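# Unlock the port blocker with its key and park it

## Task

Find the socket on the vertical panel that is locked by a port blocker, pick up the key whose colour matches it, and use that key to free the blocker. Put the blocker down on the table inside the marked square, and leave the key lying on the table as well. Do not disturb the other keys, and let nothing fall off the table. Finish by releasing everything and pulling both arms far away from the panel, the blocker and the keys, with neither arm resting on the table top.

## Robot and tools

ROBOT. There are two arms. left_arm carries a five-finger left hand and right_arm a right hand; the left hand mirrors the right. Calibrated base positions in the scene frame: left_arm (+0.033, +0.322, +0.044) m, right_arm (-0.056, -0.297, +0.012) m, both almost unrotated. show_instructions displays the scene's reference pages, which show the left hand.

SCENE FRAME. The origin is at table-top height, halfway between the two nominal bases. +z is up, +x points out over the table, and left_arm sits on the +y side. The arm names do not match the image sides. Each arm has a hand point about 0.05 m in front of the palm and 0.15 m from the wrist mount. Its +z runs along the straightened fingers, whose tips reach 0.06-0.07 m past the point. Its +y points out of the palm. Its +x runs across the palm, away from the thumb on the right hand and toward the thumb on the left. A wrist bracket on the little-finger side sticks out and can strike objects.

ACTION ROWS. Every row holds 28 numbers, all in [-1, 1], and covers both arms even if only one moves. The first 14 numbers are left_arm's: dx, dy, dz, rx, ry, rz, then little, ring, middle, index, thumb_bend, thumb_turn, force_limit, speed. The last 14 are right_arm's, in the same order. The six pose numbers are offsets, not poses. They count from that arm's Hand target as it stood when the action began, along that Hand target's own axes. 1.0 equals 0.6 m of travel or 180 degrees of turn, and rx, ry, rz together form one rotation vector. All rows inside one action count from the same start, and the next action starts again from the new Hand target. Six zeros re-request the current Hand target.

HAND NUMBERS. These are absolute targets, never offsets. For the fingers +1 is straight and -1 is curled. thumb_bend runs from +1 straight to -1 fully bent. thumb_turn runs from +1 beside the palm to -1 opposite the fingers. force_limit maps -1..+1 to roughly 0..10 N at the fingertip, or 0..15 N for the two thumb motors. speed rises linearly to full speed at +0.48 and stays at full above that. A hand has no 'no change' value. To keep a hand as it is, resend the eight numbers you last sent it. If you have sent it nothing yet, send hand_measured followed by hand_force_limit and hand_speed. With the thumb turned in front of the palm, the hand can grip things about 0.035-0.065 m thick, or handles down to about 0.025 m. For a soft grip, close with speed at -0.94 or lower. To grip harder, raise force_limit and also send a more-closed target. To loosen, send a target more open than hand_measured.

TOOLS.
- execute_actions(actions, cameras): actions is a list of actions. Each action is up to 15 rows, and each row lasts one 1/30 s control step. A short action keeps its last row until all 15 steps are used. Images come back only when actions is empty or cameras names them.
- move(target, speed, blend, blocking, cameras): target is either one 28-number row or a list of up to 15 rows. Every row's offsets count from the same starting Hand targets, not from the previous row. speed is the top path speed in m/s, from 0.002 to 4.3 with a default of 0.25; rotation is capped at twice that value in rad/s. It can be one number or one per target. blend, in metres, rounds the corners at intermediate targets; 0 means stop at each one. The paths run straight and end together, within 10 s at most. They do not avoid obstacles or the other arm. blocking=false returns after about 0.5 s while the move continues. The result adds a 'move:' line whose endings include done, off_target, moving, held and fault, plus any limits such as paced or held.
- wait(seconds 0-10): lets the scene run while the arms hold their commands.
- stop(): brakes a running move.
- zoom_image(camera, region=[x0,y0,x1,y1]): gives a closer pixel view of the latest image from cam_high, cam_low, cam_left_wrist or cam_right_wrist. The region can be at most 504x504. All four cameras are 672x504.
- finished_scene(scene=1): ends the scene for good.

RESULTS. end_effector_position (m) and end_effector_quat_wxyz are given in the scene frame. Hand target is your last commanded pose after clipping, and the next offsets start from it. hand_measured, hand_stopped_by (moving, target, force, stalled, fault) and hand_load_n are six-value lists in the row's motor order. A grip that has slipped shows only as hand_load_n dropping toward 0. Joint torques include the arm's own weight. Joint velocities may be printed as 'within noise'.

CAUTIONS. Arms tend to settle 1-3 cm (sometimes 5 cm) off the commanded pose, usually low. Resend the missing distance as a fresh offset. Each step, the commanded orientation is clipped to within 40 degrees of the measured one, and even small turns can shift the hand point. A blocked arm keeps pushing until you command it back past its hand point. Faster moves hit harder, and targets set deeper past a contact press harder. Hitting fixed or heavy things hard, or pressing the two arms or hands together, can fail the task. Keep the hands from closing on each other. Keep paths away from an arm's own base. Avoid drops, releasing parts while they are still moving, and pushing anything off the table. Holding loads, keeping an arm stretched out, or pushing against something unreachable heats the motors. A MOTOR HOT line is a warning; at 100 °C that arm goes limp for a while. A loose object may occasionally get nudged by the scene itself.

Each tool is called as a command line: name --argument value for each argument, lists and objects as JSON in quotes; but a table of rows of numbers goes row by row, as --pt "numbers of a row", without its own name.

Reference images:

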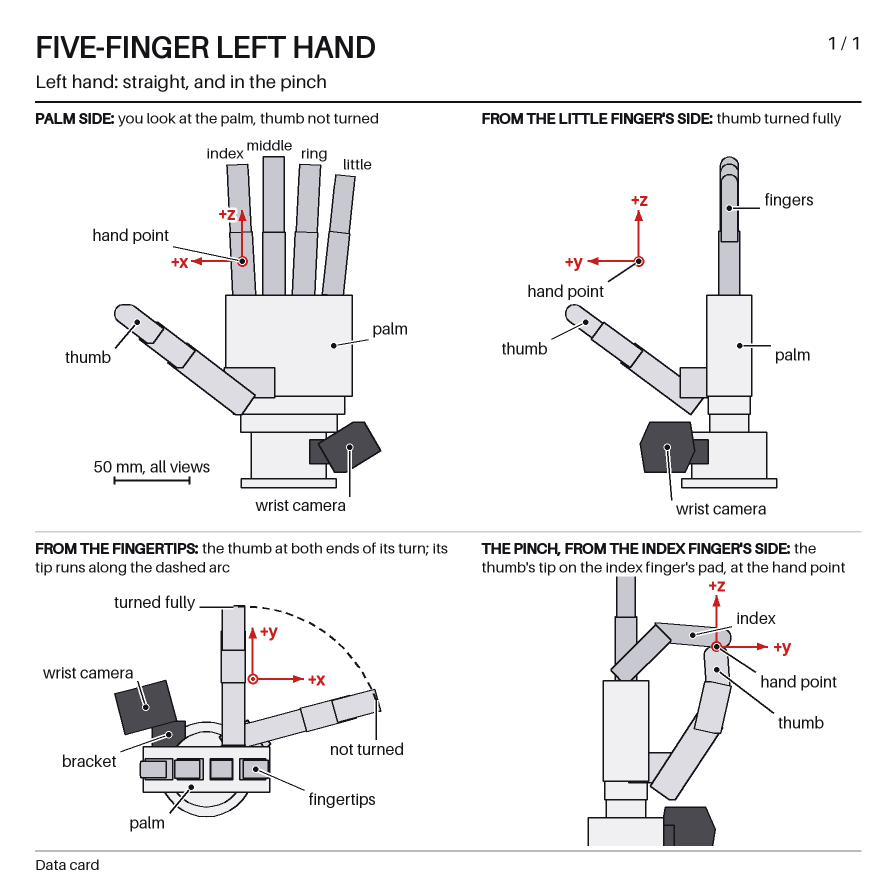

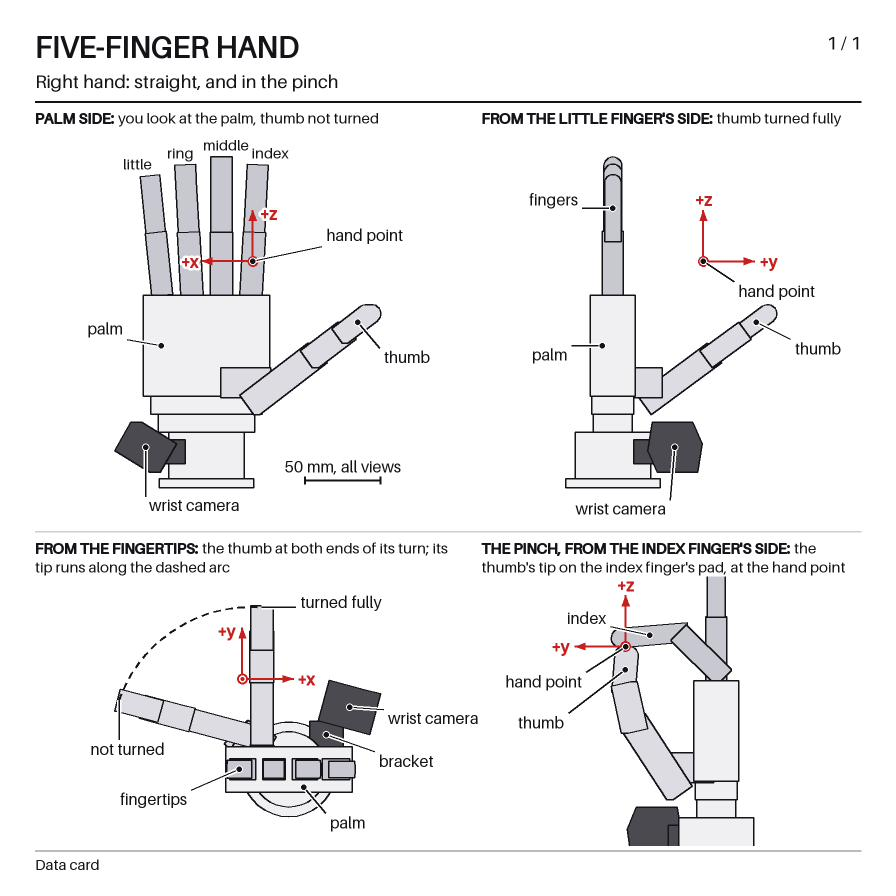

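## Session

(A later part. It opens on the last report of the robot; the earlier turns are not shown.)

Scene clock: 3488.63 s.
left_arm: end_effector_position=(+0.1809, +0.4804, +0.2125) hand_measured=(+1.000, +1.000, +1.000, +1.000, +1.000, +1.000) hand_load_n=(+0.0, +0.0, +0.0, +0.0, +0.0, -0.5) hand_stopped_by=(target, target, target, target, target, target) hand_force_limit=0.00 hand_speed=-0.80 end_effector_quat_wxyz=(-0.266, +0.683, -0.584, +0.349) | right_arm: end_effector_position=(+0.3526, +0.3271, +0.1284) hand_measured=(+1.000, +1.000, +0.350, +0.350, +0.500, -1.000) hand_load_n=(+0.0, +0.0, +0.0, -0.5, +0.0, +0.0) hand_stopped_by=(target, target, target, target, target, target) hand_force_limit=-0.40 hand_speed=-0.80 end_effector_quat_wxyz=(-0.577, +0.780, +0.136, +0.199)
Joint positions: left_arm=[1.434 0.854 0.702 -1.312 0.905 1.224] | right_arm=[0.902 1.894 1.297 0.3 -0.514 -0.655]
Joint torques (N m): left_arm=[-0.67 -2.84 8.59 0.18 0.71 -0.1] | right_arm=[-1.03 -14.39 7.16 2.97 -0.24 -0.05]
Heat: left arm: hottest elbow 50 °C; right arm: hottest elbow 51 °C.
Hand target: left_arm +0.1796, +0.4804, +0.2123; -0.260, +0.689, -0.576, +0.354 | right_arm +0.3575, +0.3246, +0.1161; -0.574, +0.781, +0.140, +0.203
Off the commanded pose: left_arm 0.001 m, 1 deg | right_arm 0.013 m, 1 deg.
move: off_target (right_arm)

move --target '[0,0,0,0,0,0,1,1,1,1,1,1,0.0,-0.8,0.003,0.0145,0.0048,0,0,0,1,1,0.35,0.35,0.5,-1,-0.4,-0.8]' --speed 0.05 --cameras '["cam_low","cam_left_wrist","cam_right_wrist"]'

zoom_image --camera "cam_right_wrist" --region '[320, 80, 520, 280]'

zoom_image --camera "cam_left_wrist" --region '[340, 200, 460, 320]'

zoom_image --camera "cam_low" --region '[280, 220, 320, 250]'

Scene clock: 3496.57 s.
left_arm: end_effector_position=(+0.1809, +0.4804, +0.2125) hand_measured=(+1.000, +1.000, +1.000, +1.000, +1.000, +1.000) hand_load_n=(+0.0, +0.0, +0.0, +0.0, +0.0, -0.5) hand_stopped_by=(target, target, target, target, target, target) hand_force_limit=0.00 hand_speed=-0.80 end_effector_quat_wxyz=(-0.266, +0.683, -0.584, +0.349) | right_arm: end_effector_position=(+0.3561, +0.3255, +0.1156) hand_measured=(+1.000, +1.000, +0.350, +0.350, +0.500, -1.000) hand_load_n=(+0.0, +0.0, +0.0, +0.0, +0.0, +0.0) hand_stopped_by=(target, target, target, target, target, target) hand_force_limit=-0.40 hand_speed=-0.80 end_effector_quat_wxyz=(-0.574, +0.783, +0.136, +0.196)
Joint positions: left_arm=[1.434 0.854 0.702 -1.312 0.905 1.224] | right_arm=[0.896 1.915 1.297 0.309 -0.521 -0.657]
Joint torques (N m): left_arm=[-0.67 -2.9 8.55 0.18 0.71 -0.1] | right_arm=[-1.32 -14.68 7.62 3.06 -0.25 -0.07]
Heat: left arm: hottest elbow 50 °C; right arm: hottest elbow 51 °C.
Hand target: left_arm +0.1796, +0.4804, +0.2123; -0.260, +0.689, -0.576, +0.354 | right_arm +0.3635, +0.3247, +0.1088; -0.574, +0.781, +0.140, +0.203
Off the commanded pose: left_arm 0.001 m, 1 deg | right_arm 0.010 m, 1 deg.
move: done
Images, in order (width x height): cam_low 672x504, cam_left_wrist 672x504, cam_right_wrist 672x504.

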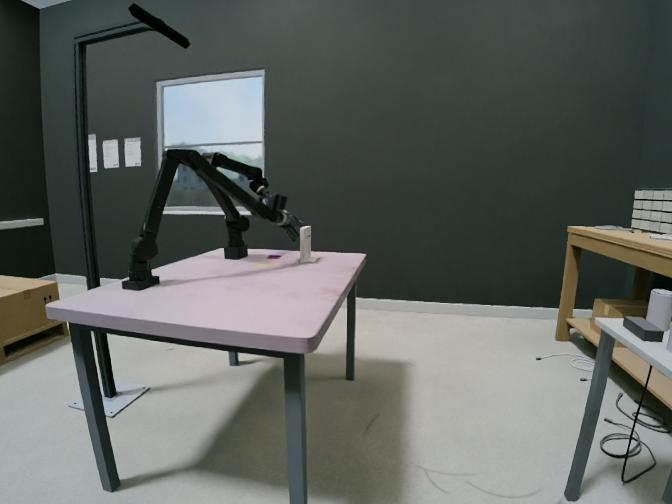

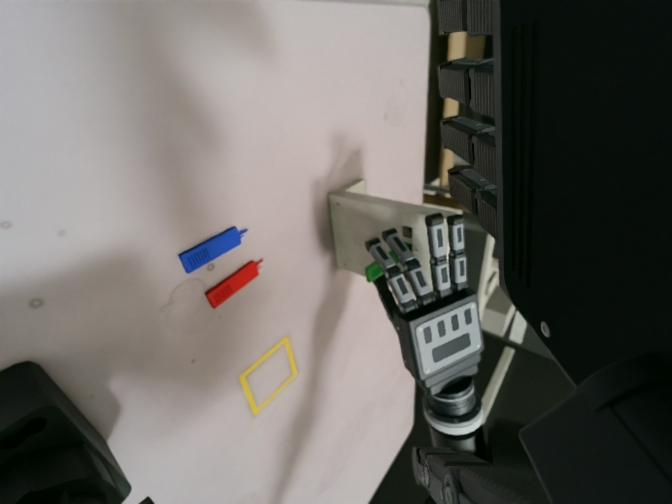

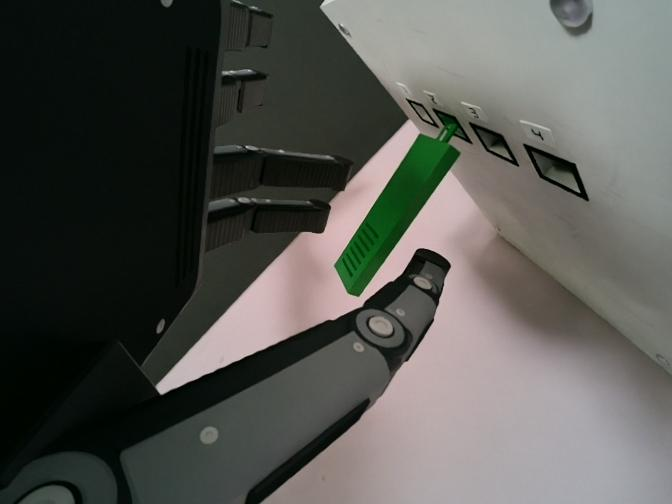

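Scaled by 2.520 from the camera's 672x504 image, which has a finer 960x720 frame.

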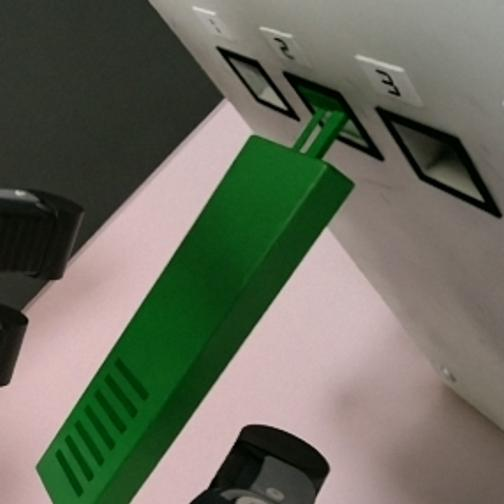

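Scaled by 4.200 from the camera's 672x504 image, which has a finer 960x720 frame.

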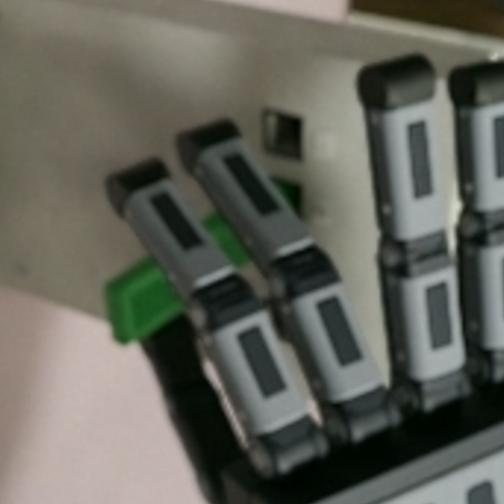

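Scaled by 12.600 from the camera's 672x504 image, which has a finer 960x720 frame.

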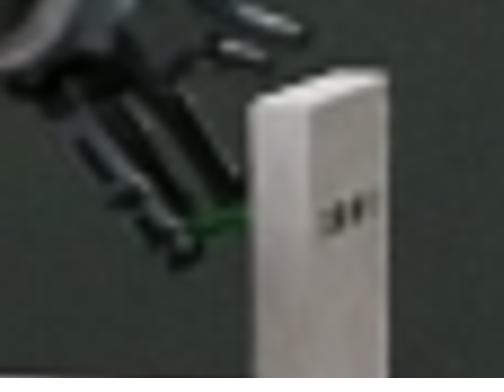

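move --target '[0,0,0,0,0,0,1,1,1,1,1,1,0.0,-0.8,0.002,-0.001,0.0137,0,0,0,1,1,0.3,0.3,0.28,-1,-0.4,-0.8]' --speed 0.05 --cameras '["cam_left_wrist","cam_right_wrist"]'

zoom_image --camera "cam_right_wrist" --region '[320, 80, 520, 280]'

Scene clock: 3518.10 s.
left_arm: end_effector_position=(+0.1809, +0.4804, +0.2125) hand_measured=(+1.000, +1.000, +1.000, +1.000, +1.000, +1.000) hand_load_n=(+0.0, +0.0, +0.0, +0.0, +0.0, -0.5) hand_stopped_by=(target, target, target, target, target, target) hand_force_limit=0.00 hand_speed=-0.80 end_effector_quat_wxyz=(-0.266, +0.683, -0.584, +0.349) | right_arm: end_effector_position=(+0.3559, +0.3251, +0.1033) hand_measured=(+1.000, +1.000, +0.300, +0.300, +0.280, -1.000) hand_load_n=(+0.0, +0.0, +0.0, +0.0, +0.0, +0.0) hand_stopped_by=(target, target, target, target, target, target) hand_force_limit=-0.40 hand_speed=-0.80 end_effector_quat_wxyz=(-0.570, +0.788, +0.133, +0.191)
Joint positions: left_arm=[1.434 0.854 0.702 -1.312 0.905 1.224] | right_arm=[0.896 1.932 1.297 0.31 -0.52 -0.657]
Joint torques (N m): left_arm=[-0.67 -2.96 8.57 0.17 0.7 -0.1] | right_arm=[-0.62 -14.8 9.35 2.8 -0.03 -0.02]
Heat: left arm: hottest elbow 50 °C; right arm: hottest elbow 51 °C.
Hand target: left_arm +0.1796, +0.4804, +0.2123; -0.260, +0.689, -0.576, +0.354 | right_arm +0.3656, +0.3327, +0.1078; -0.574, +0.781, +0.140, +0.203
Off the commanded pose: left_arm 0.001 m, 1 deg | right_arm 0.013 m, 2 deg.
move: off_target (right_arm)
Images, in order (width x height): cam_left_wrist 672x504, cam_right_wrist 672x504.

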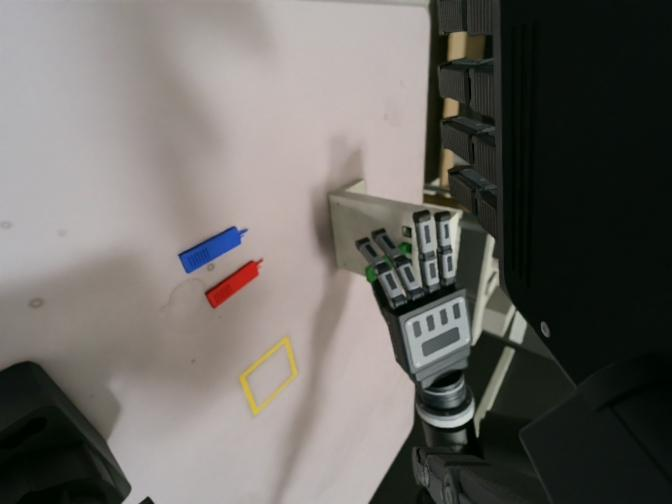

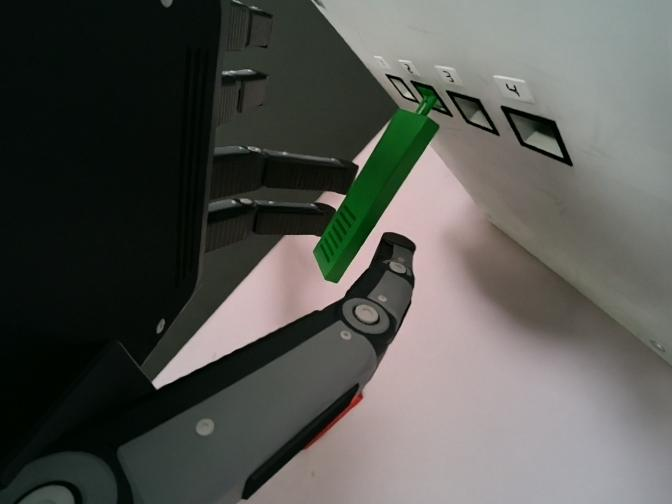

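Scaled by 2.520 from the camera's 672x504 image, which has a finer 960x720 frame.

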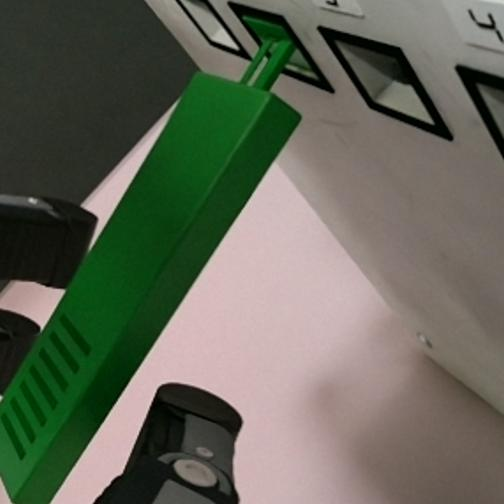

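move --target '[0,0,0,0,0,0,1,1,1,1,1,1,0.0,-0.8,0.0063,-0.0218,0.0055,0,0,0,1,1,0.3,0.3,0.28,-1,-0.4,-0.8]' --speed 0.05

Scene clock: 3532.30 s.
left_arm: end_effector_position=(+0.1809, +0.4804, +0.2125) hand_measured=(+1.000, +1.000, +1.000, +1.000, +1.000, +1.000) hand_load_n=(+0.0, +0.0, +0.0, +0.0, +0.0, +0.0) hand_stopped_by=(target, target, target, target, target, target) hand_force_limit=0.00 hand_speed=-0.80 end_effector_quat_wxyz=(-0.266, +0.683, -0.584, +0.349) | right_arm: end_effector_position=(+0.3564, +0.3248, +0.1023) hand_measured=(+1.000, +1.000, +0.300, +0.300, +0.280, -1.000) hand_load_n=(+0.0, +0.0, +0.0, +0.0, +0.0, +0.0) hand_stopped_by=(target, target, target, target, target, target) hand_force_limit=-0.40 hand_speed=-0.80 end_effector_quat_wxyz=(-0.567, +0.790, +0.131, +0.193)
Joint positions: left_arm=[1.434 0.854 0.702 -1.312 0.905 1.224] | right_arm=[0.897 1.932 1.297 0.306 -0.511 -0.657]
Joint torques (N m): left_arm=[-0.67 -2.96 8.59 0.21 0.71 -0.1] | right_arm=[0.15 -15.62 10.84 1.7 -0.03 0.02]
Heat: left arm: hottest elbow 50 °C; right arm: hottest elbow 52 °C.
Hand target: left_arm +0.1796, +0.4804, +0.2123; -0.260, +0.689, -0.576, +0.354 | right_arm +0.3632, +0.3399, +0.1197; -0.574, +0.781, +0.140, +0.203
Off the commanded pose: left_arm 0.001 m, 1 deg | right_arm 0.024 m, 2 deg.
move: off_target (right_arm)

move --pt "0 0 0 0 0 0 1 1 1 1 1 1 0.0 -0.8 -0.0155 -0.0547 -0.0093 0 0 0 1 1 0.3 0.3 0.5 -1 -0.4 -0.8" --pt "0 0 0 0 0 0 1 1 1 1 1 1 0.0 -0.8 -0.0153 -0.0045 -0.0093 0 0 0 1 1 0.3 0.3 0.5 -1 -0.4 -0.8" --speed 0.06 --cameras '["cam_left_wrist","cam_right_wrist"]'

zoom_image --camera "cam_right_wrist" --region '[320, 80, 520, 280]'

Scene clock: 3554.80 s.
left_arm: end_effector_position=(+0.1809, +0.4804, +0.2125) hand_measured=(+1.000, +1.000, +1.000, +1.000, +1.000, +1.000) hand_load_n=(+0.0, +0.0, -0.5, +0.0, +0.5, -0.5) hand_stopped_by=(target, target, target, target, target, target) hand_force_limit=0.00 hand_speed=-0.80 end_effector_quat_wxyz=(-0.266, +0.683, -0.584, +0.349) | right_arm: end_effector_position=(+0.3453, +0.3312, +0.1187) hand_measured=(+1.000, +1.000, +0.300, +0.300, +0.500, -1.000) hand_load_n=(+0.0, +0.0, +0.0, +0.0, +0.0, +0.5) hand_stopped_by=(target, target, target, target, target, target) hand_force_limit=-0.40 hand_speed=-0.80 end_effector_quat_wxyz=(-0.570, +0.786, +0.136, +0.195)
Joint positions: left_arm=[1.434 0.854 0.702 -1.312 0.905 1.224] | right_arm=[0.918 1.904 1.297 0.29 -0.498 -0.657]
Joint torques (N m): left_arm=[-0.73 -2.9 8.55 0.23 0.71 -0.09] | right_arm=[-0.85 -14.8 8.65 3.06 -0.24 0.04]
Heat: left arm: hottest elbow 50 °C; right arm: hottest elbow 54 °C.
Hand target: left_arm +0.1796, +0.4804, +0.2123; -0.260, +0.689, -0.576, +0.354 | right_arm +0.3532, +0.3354, +0.1191; -0.574, +0.781, +0.140, +0.203
Off the commanded pose: left_arm 0.001 m, 1 deg | right_arm 0.009 m, 1 deg.
move: done
Images, in order (width x height): cam_left_wrist 672x504, cam_right_wrist 672x504.

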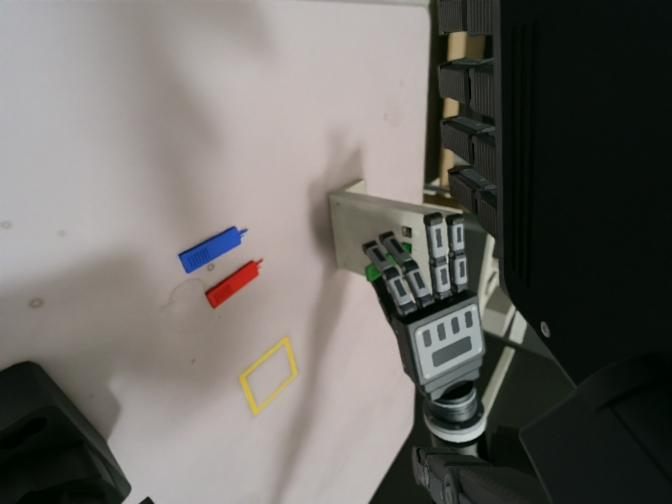

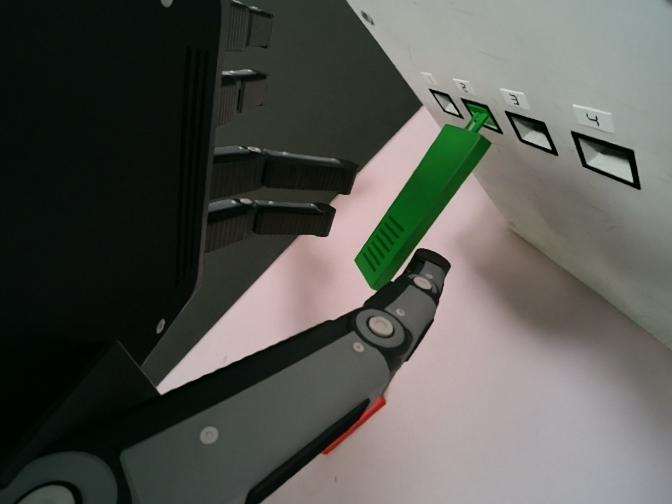

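Scaled by 2.520 from the camera's 672x504 image, which has a finer 960x720 frame.

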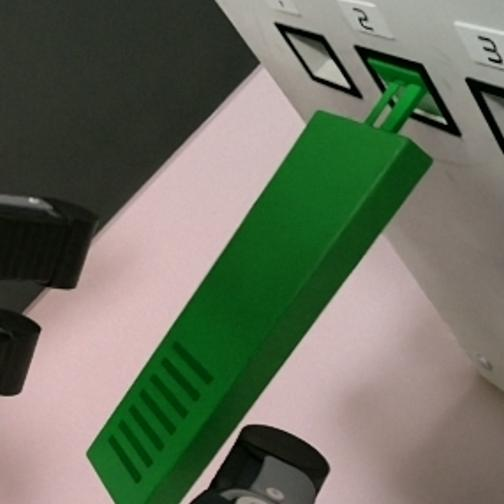

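move --target '[0,0,0,0,0,0,1,1,1,1,1,1,0.0,-0.8,0.0295,0.002,0.0098,0,0,0,1,1,0.3,0.3,0.5,-1,-0.4,-0.8]' --speed 0.05 --cameras '["cam_left_wrist","cam_right_wrist"]'

zoom_image --camera "cam_right_wrist" --region '[320, 80, 520, 280]'

Scene clock: 3573.43 s.
left_arm: end_effector_position=(+0.1809, +0.4804, +0.2125) hand_measured=(+1.000, +1.000, +1.000, +1.000, +1.000, +1.000) hand_load_n=(+0.0, +0.0, +0.0, +0.0, +0.0, +0.0) hand_stopped_by=(target, target, target, target, target, target) hand_force_limit=0.00 hand_speed=-0.80 end_effector_quat_wxyz=(-0.266, +0.683, -0.584, +0.349) | right_arm: end_effector_position=(+0.3555, +0.3310, +0.1154) hand_measured=(+1.000, +1.000, +0.300, +0.300, +0.500, -1.000) hand_load_n=(+0.0, +0.0, +0.0, +0.0, +0.0, +0.0) hand_stopped_by=(target, target, target, target, target, target) hand_force_limit=-0.40 hand_speed=-0.80 end_effector_quat_wxyz=(-0.571, +0.786, +0.135, +0.193)
Joint positions: left_arm=[1.434 0.854 0.702 -1.312 0.905 1.224] | right_arm=[0.903 1.923 1.317 0.287 -0.513 -0.657]
Joint torques (N m): left_arm=[-0.85 -2.84 8.64 0.2 0.71 -0.1] | right_arm=[-1.08 -14.86 11.07 1.66 -0.25 -0.01]
Heat: left arm: hottest elbow 50 °C; right arm: hottest elbow 54 °C.
Hand target: left_arm +0.1796, +0.4804, +0.2123; -0.260, +0.689, -0.576, +0.354 | right_arm +0.3702, +0.3405, +0.1252; -0.574, +0.781, +0.140, +0.203
Off the commanded pose: left_arm 0.001 m, 1 deg | right_arm 0.020 m, 1 deg.
move: off_target (right_arm)
Images, in order (width x height): cam_left_wrist 672x504, cam_right_wrist 672x504.

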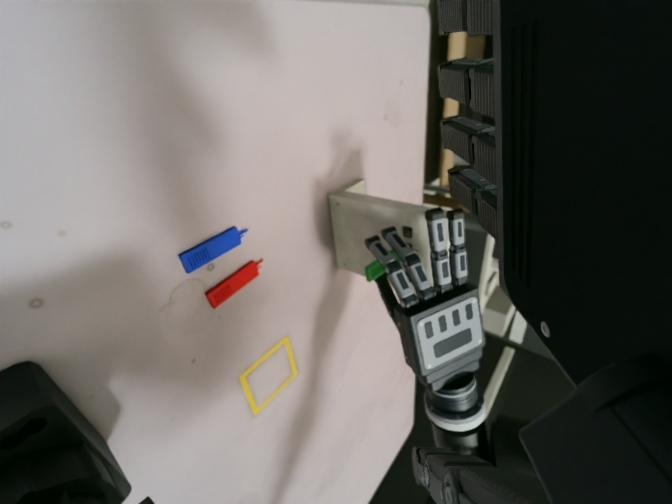

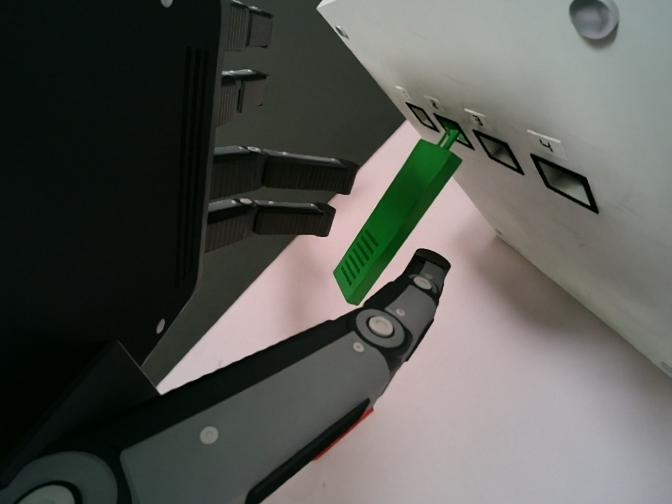

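Scaled by 2.520 from the camera's 672x504 image, which has a finer 960x720 frame.

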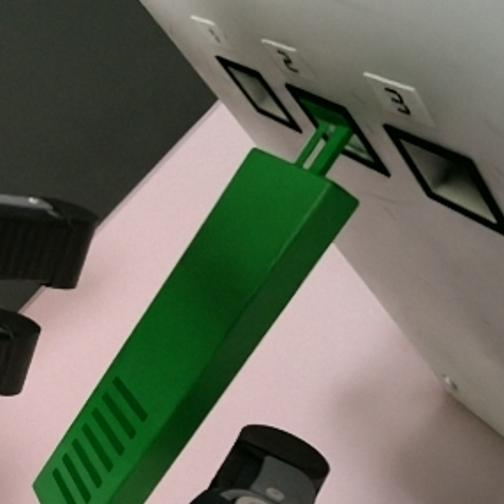

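execute_actions --actions '[[[0,0,0,0,0,0,1,1,1,1,1,1,0.0,-0.8,0,0,0,0,0,0,1,1,0.3,0.3,0.28,-1,-0.4,-0.8]]]' --cameras '["cam_right_wrist"]'

zoom_image --camera "cam_right_wrist" --region '[320, 110, 520, 310]'

Scene clock: 3591.23 s.
left_arm: end_effector_position=(+0.1809, +0.4804, +0.2125) hand_measured=(+1.000, +1.000, +1.000, +1.000, +1.000, +1.000) hand_load_n=(+0.0, +0.0, +0.0, +0.0, +0.0, +0.0) hand_stopped_by=(target, target, target, target, target, target) hand_force_limit=0.00 hand_speed=-0.80 end_effector_quat_wxyz=(-0.266, +0.683, -0.584, +0.349) | right_arm: end_effector_position=(+0.3554, +0.3310, +0.1153) hand_measured=(+1.000, +1.000, +0.300, +0.300, +0.280, -1.000) hand_load_n=(+0.0, +0.0, +0.0, +0.0, +0.0, +0.0) hand_stopped_by=(target, target, target, target, target, target) hand_force_limit=-0.40 hand_speed=-0.80 end_effector_quat_wxyz=(-0.571, +0.787, +0.135, +0.193)
Joint positions: left_arm=[1.434 0.854 0.702 -1.312 0.905 1.224] | right_arm=[0.903 1.923 1.317 0.286 -0.514 -0.657]
Joint torques (N m): left_arm=[-0.73 -2.9 8.62 0.17 0.69 -0.1] | right_arm=[-1.08 -14.8 11.1 1.77 -0.24 -0.01]
Heat: left arm: hottest elbow 50 °C; right arm: hottest elbow 56 °C.
Hand target: left_arm +0.1796, +0.4804, +0.2123; -0.260, +0.689, -0.576, +0.354 | right_arm +0.3701, +0.3405, +0.1252; -0.574, +0.781, +0.140, +0.203
Off the commanded pose: left_arm 0.001 m, 1 deg | right_arm 0.020 m, 2 deg.
Step readings (end_effector_position of left_arm | right_arm):
0: (+0.1809, +0.4804, +0.2125) | (+0.3554, +0.3310, +0.1153)
1: (+0.1809, +0.4804, +0.2125) | (+0.3554, +0.3310, +0.1153)
2: (+0.1809, +0.4804, +0.2125) | (+0.3554, +0.3310, +0.1153)
4: (+0.1809, +0.4804, +0.2125) | (+0.3554, +0.3310, +0.1153)
8: (+0.1809, +0.4804, +0.2125) | (+0.3554, +0.3310, +0.1153)
15: (+0.1809, +0.4804, +0.2125) | (+0.3554, +0.3310, +0.1153)
Images, in order (width x height): cam_right_wrist 672x504.

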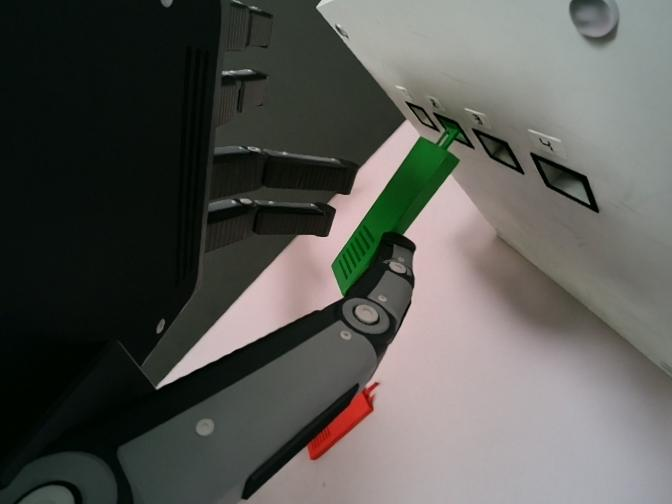

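Scaled by 2.520 from the camera's 672x504 image, which has a finer 960x720 frame.

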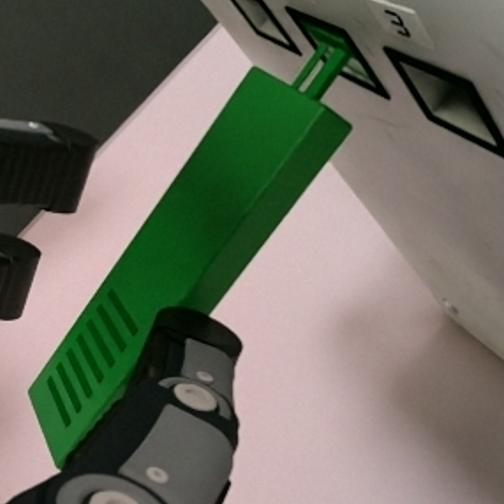

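execute_actions --actions '[[[0,0,0,0,0,0,1,1,1,1,1,1,0.0,-0.8,0,0,0,0,0,0,1,1,-0.3,-0.3,0.28,-1,-0.5,-0.94]],[[0,0,0,0,0,0,1,1,1,1,1,1,0.0,-0.8,0,0,0,0,0,0,1,1,-0.3,-0.3,0.28,-1,-0.5,-0.94]],[[0,0,0,0,0,0,1,1,1,1,1,1,0.0,-0.8,0,0,0,0,0,0,1,1,-0.3,-0.3,0.28,-1,-0.5,-0.94]],[[0,0,0,0,0,0,1,1,1,1,1,1,0.0,-0.8,0,0,0,0,0,0,1,1,-0.3,-0.3,0.28,-1,-0.5,-0.94]],[[0,0,0,0,0,0,1,1,1,1,1,1,0.0,-0.8,0,0,0,0,0,0,1,1,-0.3,-0.3,0.28,-1,-0.5,-0.94]]]' --cameras '["cam_left_wrist","cam_right_wrist"]'

zoom_image --camera "cam_right_wrist" --region '[320, 110, 520, 310]'

Scene clock: 3601.67 s.
left_arm: end_effector_position=(+0.1809, +0.4804, +0.2125) hand_measured=(+1.000, +1.000, +1.000, +1.000, +1.000, +1.000) hand_load_n=(-0.5, +0.0, -0.5, +0.0, +0.0, +0.0) hand_stopped_by=(target, target, target, target, target, target) hand_force_limit=0.00 hand_speed=-0.80 end_effector_quat_wxyz=(-0.266, +0.683, -0.584, +0.349) | right_arm: end_effector_position=(+0.3553, +0.3310, +0.1153) hand_measured=(+1.000, +1.000, -0.020, -0.026, +0.282, -1.000) hand_load_n=(+0.0, +0.0, +3.0, +3.5, +5.5, -1.0) hand_stopped_by=(target, target, force, force, target, target) hand_force_limit=-0.50 hand_speed=-0.94 end_effector_quat_wxyz=(-0.571, +0.786, +0.135, +0.193)
Joint positions: left_arm=[1.434 0.854 0.702 -1.312 0.905 1.224] | right_arm=[0.903 1.923 1.317 0.286 -0.514 -0.657]
Joint torques (N m): left_arm=[-0.67 -2.9 8.58 0.21 0.71 -0.09] | right_arm=[-1.08 -14.74 11.1 1.78 -0.21 -0.01]
Heat: left arm: hottest elbow 50 °C; right arm: hottest elbow 56 °C.
Hand target: left_arm +0.1796, +0.4804, +0.2123; -0.260, +0.689, -0.576, +0.354 | right_arm +0.3702, +0.3405, +0.1252; -0.574, +0.781, +0.140, +0.203
Off the commanded pose: left_arm 0.001 m, 1 deg | right_arm 0.020 m, 2 deg.
Step readings (end_effector_position of left_arm | right_arm):
0: (+0.1809, +0.4804, +0.2125) | (+0.3554, +0.3310, +0.1153)
1: (+0.1809, +0.4804, +0.2125) | (+0.3554, +0.3310, +0.1153)
2: (+0.1809, +0.4804, +0.2125) | (+0.3554, +0.3310, +0.1153)
4: (+0.1809, +0.4804, +0.2125) | (+0.3554, +0.3310, +0.1153)
8: (+0.1809, +0.4804, +0.2125) | (+0.3554, +0.3310, +0.1153)
15: (+0.1809, +0.4804, +0.2125) | (+0.3554, +0.3310, +0.1153)
16: (+0.1809, +0.4804, +0.2125) | (+0.3554, +0.3310, +0.1153)
17: (+0.1809, +0.4804, +0.2125) | (+0.3554, +0.3310, +0.1153)
19: (+0.1809, +0.4804, +0.2125) | (+0.3554, +0.3310, +0.1153)
23: (+0.1809, +0.4804, +0.2125) | (+0.3554, +0.3310, +0.1153)
30: (+0.1809, +0.4804, +0.2125) | (+0.3554, +0.3310, +0.1153)
31: (+0.1809, +0.4804, +0.2125) | (+0.3554, +0.3310, +0.1153)
32: (+0.1809, +0.4804, +0.2125) | (+0.3554, +0.3310, +0.1153)
34: (+0.1809, +0.4804, +0.2125) | (+0.3554, +0.3310, +0.1153)
38: (+0.1809, +0.4804, +0.2125) | (+0.3554, +0.3310, +0.1153)
45: (+0.1809, +0.4804, +0.2125) | (+0.3554, +0.3310, +0.1153)
46: (+0.1809, +0.4804, +0.2125) | (+0.3554, +0.3310, +0.1153)
47: (+0.1809, +0.4804, +0.2125) | (+0.3554, +0.3310, +0.1153)
49: (+0.1809, +0.4804, +0.2125) | (+0.3554, +0.3310, +0.1153)
53: (+0.1809, +0.4804, +0.2125) | (+0.3554, +0.3310, +0.1153)
60: (+0.1809, +0.4804, +0.2125) | (+0.3553, +0.3310, +0.1153)
61: (+0.1809, +0.4804, +0.2125) | (+0.3553, +0.3310, +0.1153)
62: (+0.1809, +0.4804, +0.2125) | (+0.3553, +0.3310, +0.1153)
64: (+0.1809, +0.4804, +0.2125) | (+0.3553, +0.3310, +0.1153)
68: (+0.1809, +0.4804, +0.2125) | (+0.3553, +0.3310, +0.1153)
75: (+0.1809, +0.4804, +0.2125) | (+0.3553, +0.3310, +0.1153)
Images, in order (width x height): cam_left_wrist 672x504, cam_right_wrist 672x504.

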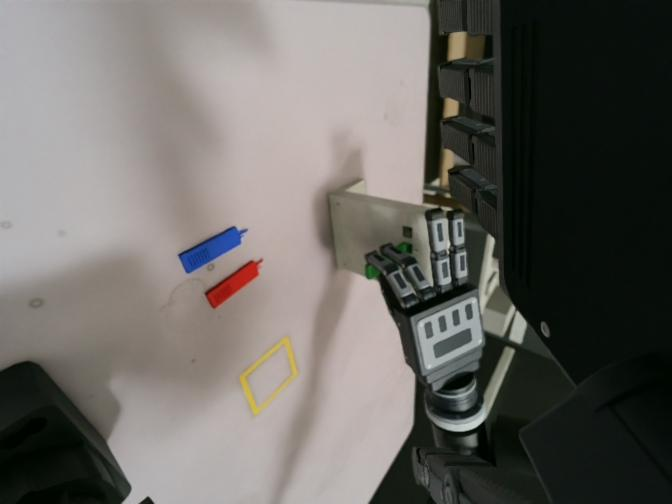

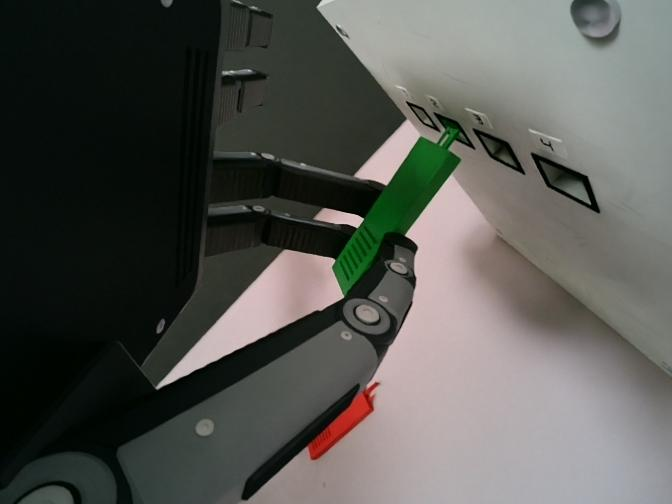

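Scaled by 2.520 from the camera's 672x504 image, which has a finer 960x720 frame.

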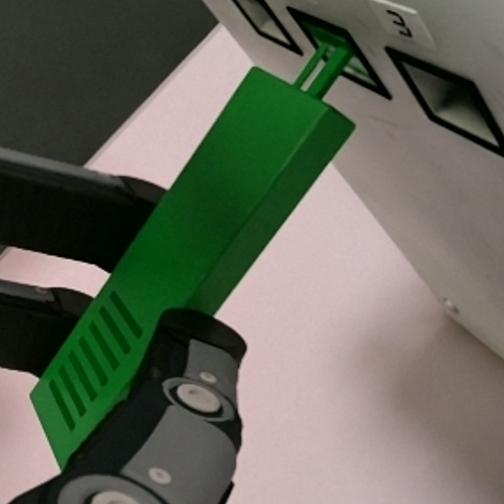

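execute_actions --actions '[[[0,0,0,0,0,0,1,1,1,1,1,1,0.0,-0.8,0,0,0,0,0,0,1,1,-0.4,-0.4,0.28,-1,0.3,-0.95]],[[0,0,0,0,0,0,1,1,1,1,1,1,0.0,-0.8,0,0,0,0,0,0,1,1,-0.4,-0.4,0.28,-1,0.3,-0.95]]]' --cameras '["cam_right_wrist"]'

zoom_image --camera "cam_right_wrist" --region '[320, 110, 520, 310]'

Scene clock: 3609.40 s.
left_arm: end_effector_position=(+0.1809, +0.4804, +0.2125) hand_measured=(+1.000, +1.000, +1.000, +1.000, +1.000, +1.000) hand_load_n=(+0.0, +0.0, +0.0, +0.0, +0.0, -0.5) hand_stopped_by=(target, target, target, target, target, target) hand_force_limit=0.00 hand_speed=-0.80 end_effector_quat_wxyz=(-0.266, +0.683, -0.584, +0.349) | right_arm: end_effector_position=(+0.3552, +0.3311, +0.1153) hand_measured=(+1.000, +1.000, -0.032, -0.042, +0.282, -1.000) hand_load_n=(+0.0, +0.0, +7.0, +7.5, +11.5, -1.5) hand_stopped_by=(target, target, force, force, target, target) hand_force_limit=0.30 hand_speed=-0.95 end_effector_quat_wxyz=(-0.571, +0.786, +0.135, +0.193)
Joint positions: left_arm=[1.434 0.854 0.702 -1.312 0.905 1.224] | right_arm=[0.903 1.923 1.317 0.286 -0.515 -0.657]
Joint torques (N m): left_arm=[-0.67 -2.9 8.61 0.17 0.71 -0.1] | right_arm=[-1.08 -14.74 11.08 1.77 -0.2 -0.01]
Heat: left arm: hottest elbow 50 °C; right arm: hottest elbow 57 °C.
Hand target: left_arm +0.1796, +0.4804, +0.2123; -0.260, +0.689, -0.576, +0.354 | right_arm +0.3702, +0.3405, +0.1252; -0.574, +0.781, +0.140, +0.203
Off the commanded pose: left_arm 0.001 m, 1 deg | right_arm 0.020 m, 2 deg.
Step readings (end_effector_position of left_arm | right_arm):
0: (+0.1809, +0.4804, +0.2125) | (+0.3553, +0.3310, +0.1153)
1: (+0.1809, +0.4804, +0.2125) | (+0.3553, +0.3310, +0.1153)
2: (+0.1809, +0.4804, +0.2125) | (+0.3553, +0.3310, +0.1153)
4: (+0.1809, +0.4804, +0.2125) | (+0.3552, +0.3311, +0.1153)
8: (+0.1809, +0.4804, +0.2125) | (+0.3552, +0.3311, +0.1153)
15: (+0.1809, +0.4804, +0.2125) | (+0.3552, +0.3311, +0.1153)
16: (+0.1809, +0.4804, +0.2125) | (+0.3552, +0.3311, +0.1153)
17: (+0.1809, +0.4804, +0.2125) | (+0.3552, +0.3311, +0.1153)
19: (+0.1809, +0.4804, +0.2125) | (+0.3552, +0.3311, +0.1153)
23: (+0.1809, +0.4804, +0.2125) | (+0.3552, +0.3311, +0.1153)
30: (+0.1809, +0.4804, +0.2125) | (+0.3552, +0.3311, +0.1153)
Images, in order (width x height): cam_right_wrist 672x504.

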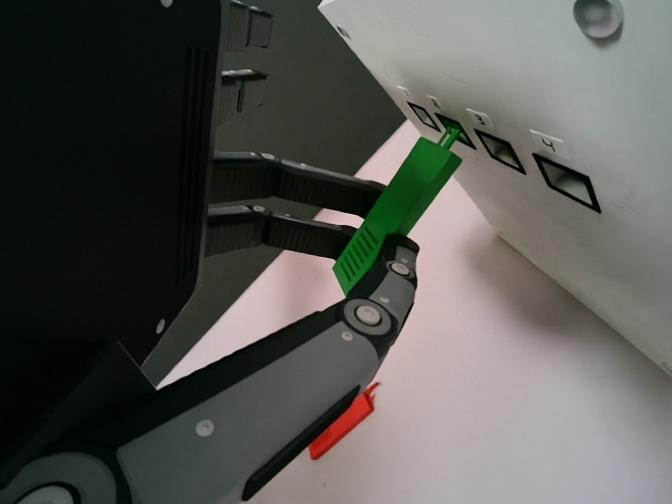

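Scaled by 2.520 from the camera's 672x504 image, which has a finer 960x720 frame.

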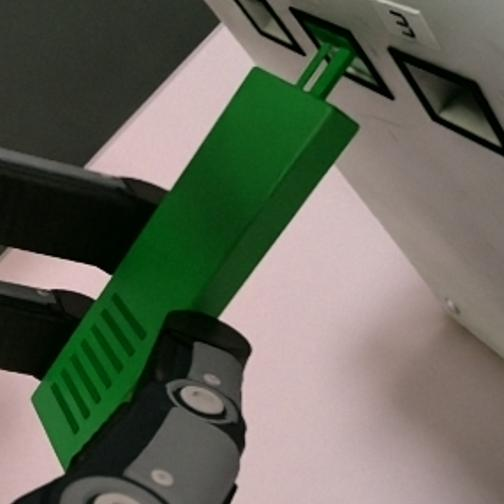

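zoom_image --camera "cam_right_wrist" --region '[410, 100, 490, 160]'

zoom_image --camera "cam_right_wrist" --region '[300, 375, 400, 470]'

Scaled by 6.300 from the camera's 672x504 image, which has a finer 960x720 frame.

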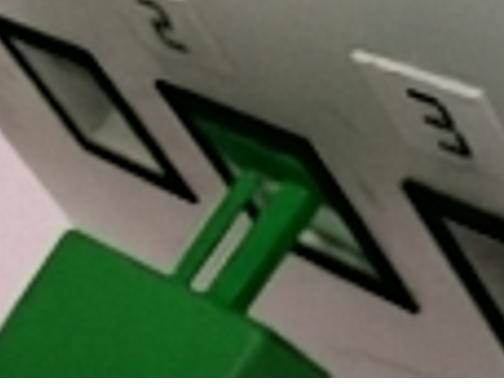

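Scaled by 5.040 from the camera's 672x504 image, which has a finer 960x720 frame.

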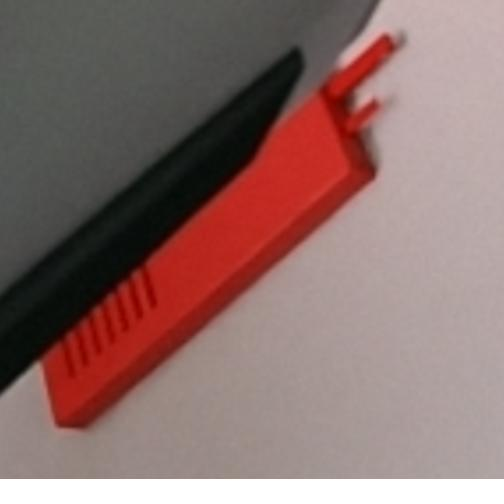

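execute_actions --actions '[]' --cameras '["cam_left_wrist","cam_right_wrist","cam_high"]'

zoom_image --camera "cam_left_wrist" --region '[380, 220, 430, 260]'

zoom_image --camera "cam_right_wrist" --region '[430, 110, 470, 150]'

zoom_image --camera "cam_high" --region '[405, 180, 450, 220]'

Scene clock: 3671.10 s.
left_arm: end_effector_position=(+0.1809, +0.4804, +0.2125) hand_measured=(+1.000, +1.000, +1.000, +1.000, +1.000, +1.000) hand_load_n=(+0.0, +0.0, +0.0, +0.0, +0.0, -0.5) hand_stopped_by=(target, target, target, target, target, target) hand_force_limit=0.00 hand_speed=-0.80 end_effector_quat_wxyz=(-0.266, +0.683, -0.584, +0.349) | right_arm: end_effector_position=(+0.3552, +0.3311, +0.1153) hand_measured=(+1.000, +1.000, -0.032, -0.042, +0.282, -1.000) hand_load_n=(+0.0, +0.0, +7.0, +7.5, +11.5, -1.5) hand_stopped_by=(target, target, force, force, target, target) hand_force_limit=0.30 hand_speed=-0.95 end_effector_quat_wxyz=(-0.571, +0.786, +0.135, +0.193)
Joint positions: left_arm=[1.434 0.854 0.702 -1.312 0.905 1.224] | right_arm=[0.903 1.923 1.317 0.286 -0.515 -0.657]
Joint velocities: within noise
Joint torques (N m): left_arm=[-0.67 -2.96 8.57 0.14 0.71 -0.1] | right_arm=[-1.03 -14.68 11.08 1.77 -0.2 -0.01]
Heat: left arm: hottest elbow 50 °C; right arm: hottest elbow 60 °C.
Hand target: left_arm +0.1796, +0.4804, +0.2123; -0.260, +0.689, -0.576, +0.354 | right_arm +0.3702, +0.3405, +0.1252; -0.574, +0.781, +0.140, +0.203
Off the commanded pose: left_arm 0.001 m, 1 deg | right_arm 0.020 m, 2 deg.
Images, in order (width x height): cam_high 672x504, cam_left_wrist 672x504, cam_right_wrist 672x504.

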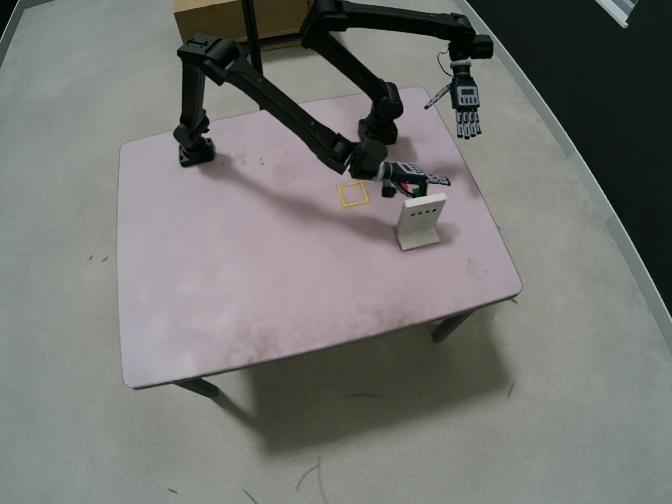

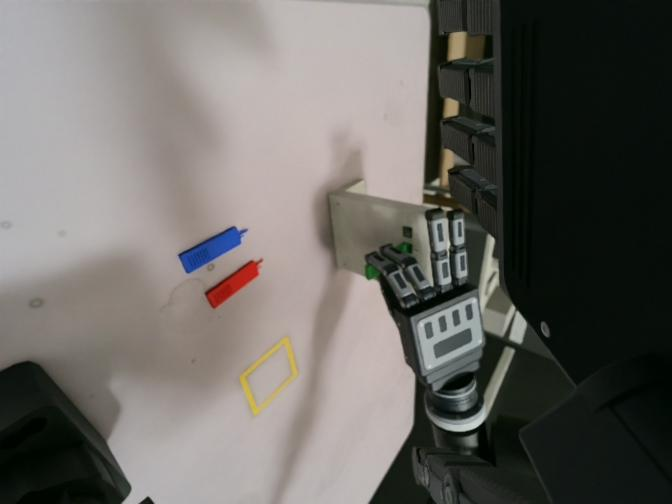

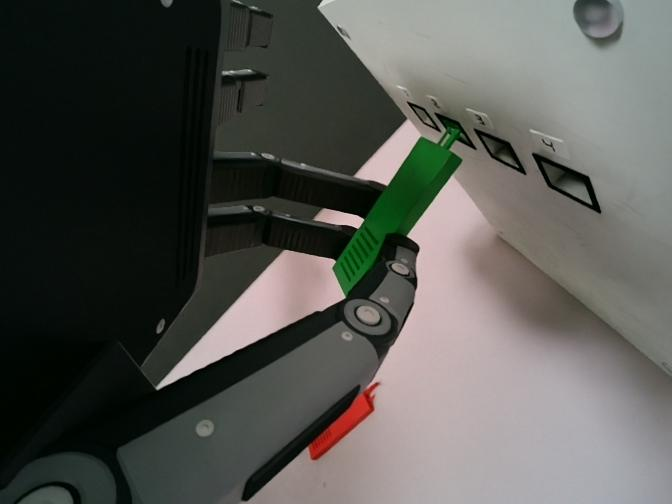

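Scaled by 10.080 from the camera's 672x504 image, which has a finer 960x720 frame.

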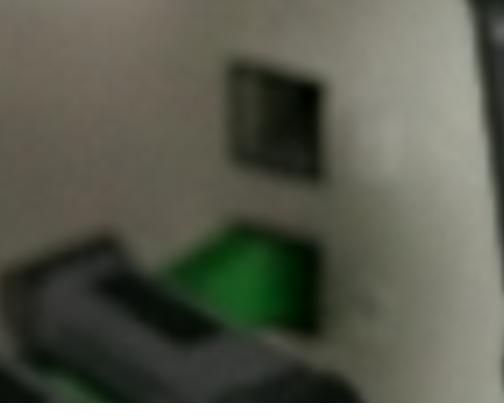

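Scaled by 12.600 from the camera's 672x504 image, which has a finer 960x720 frame.

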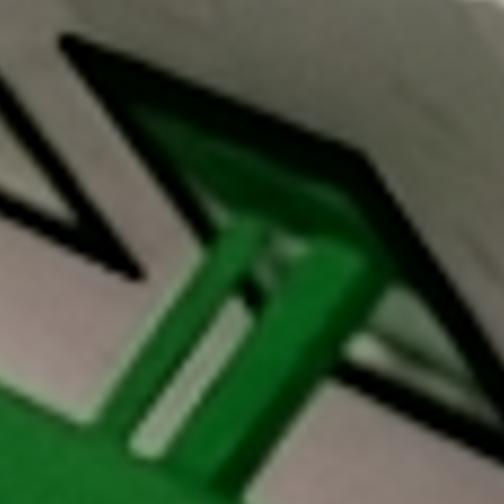

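Scaled by 11.200 from the camera's 672x504 image, which has a finer 960x720 frame.

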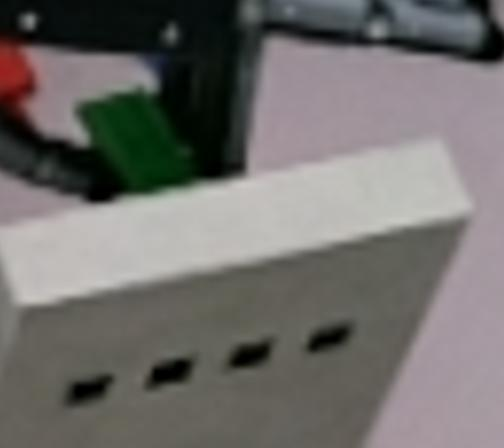

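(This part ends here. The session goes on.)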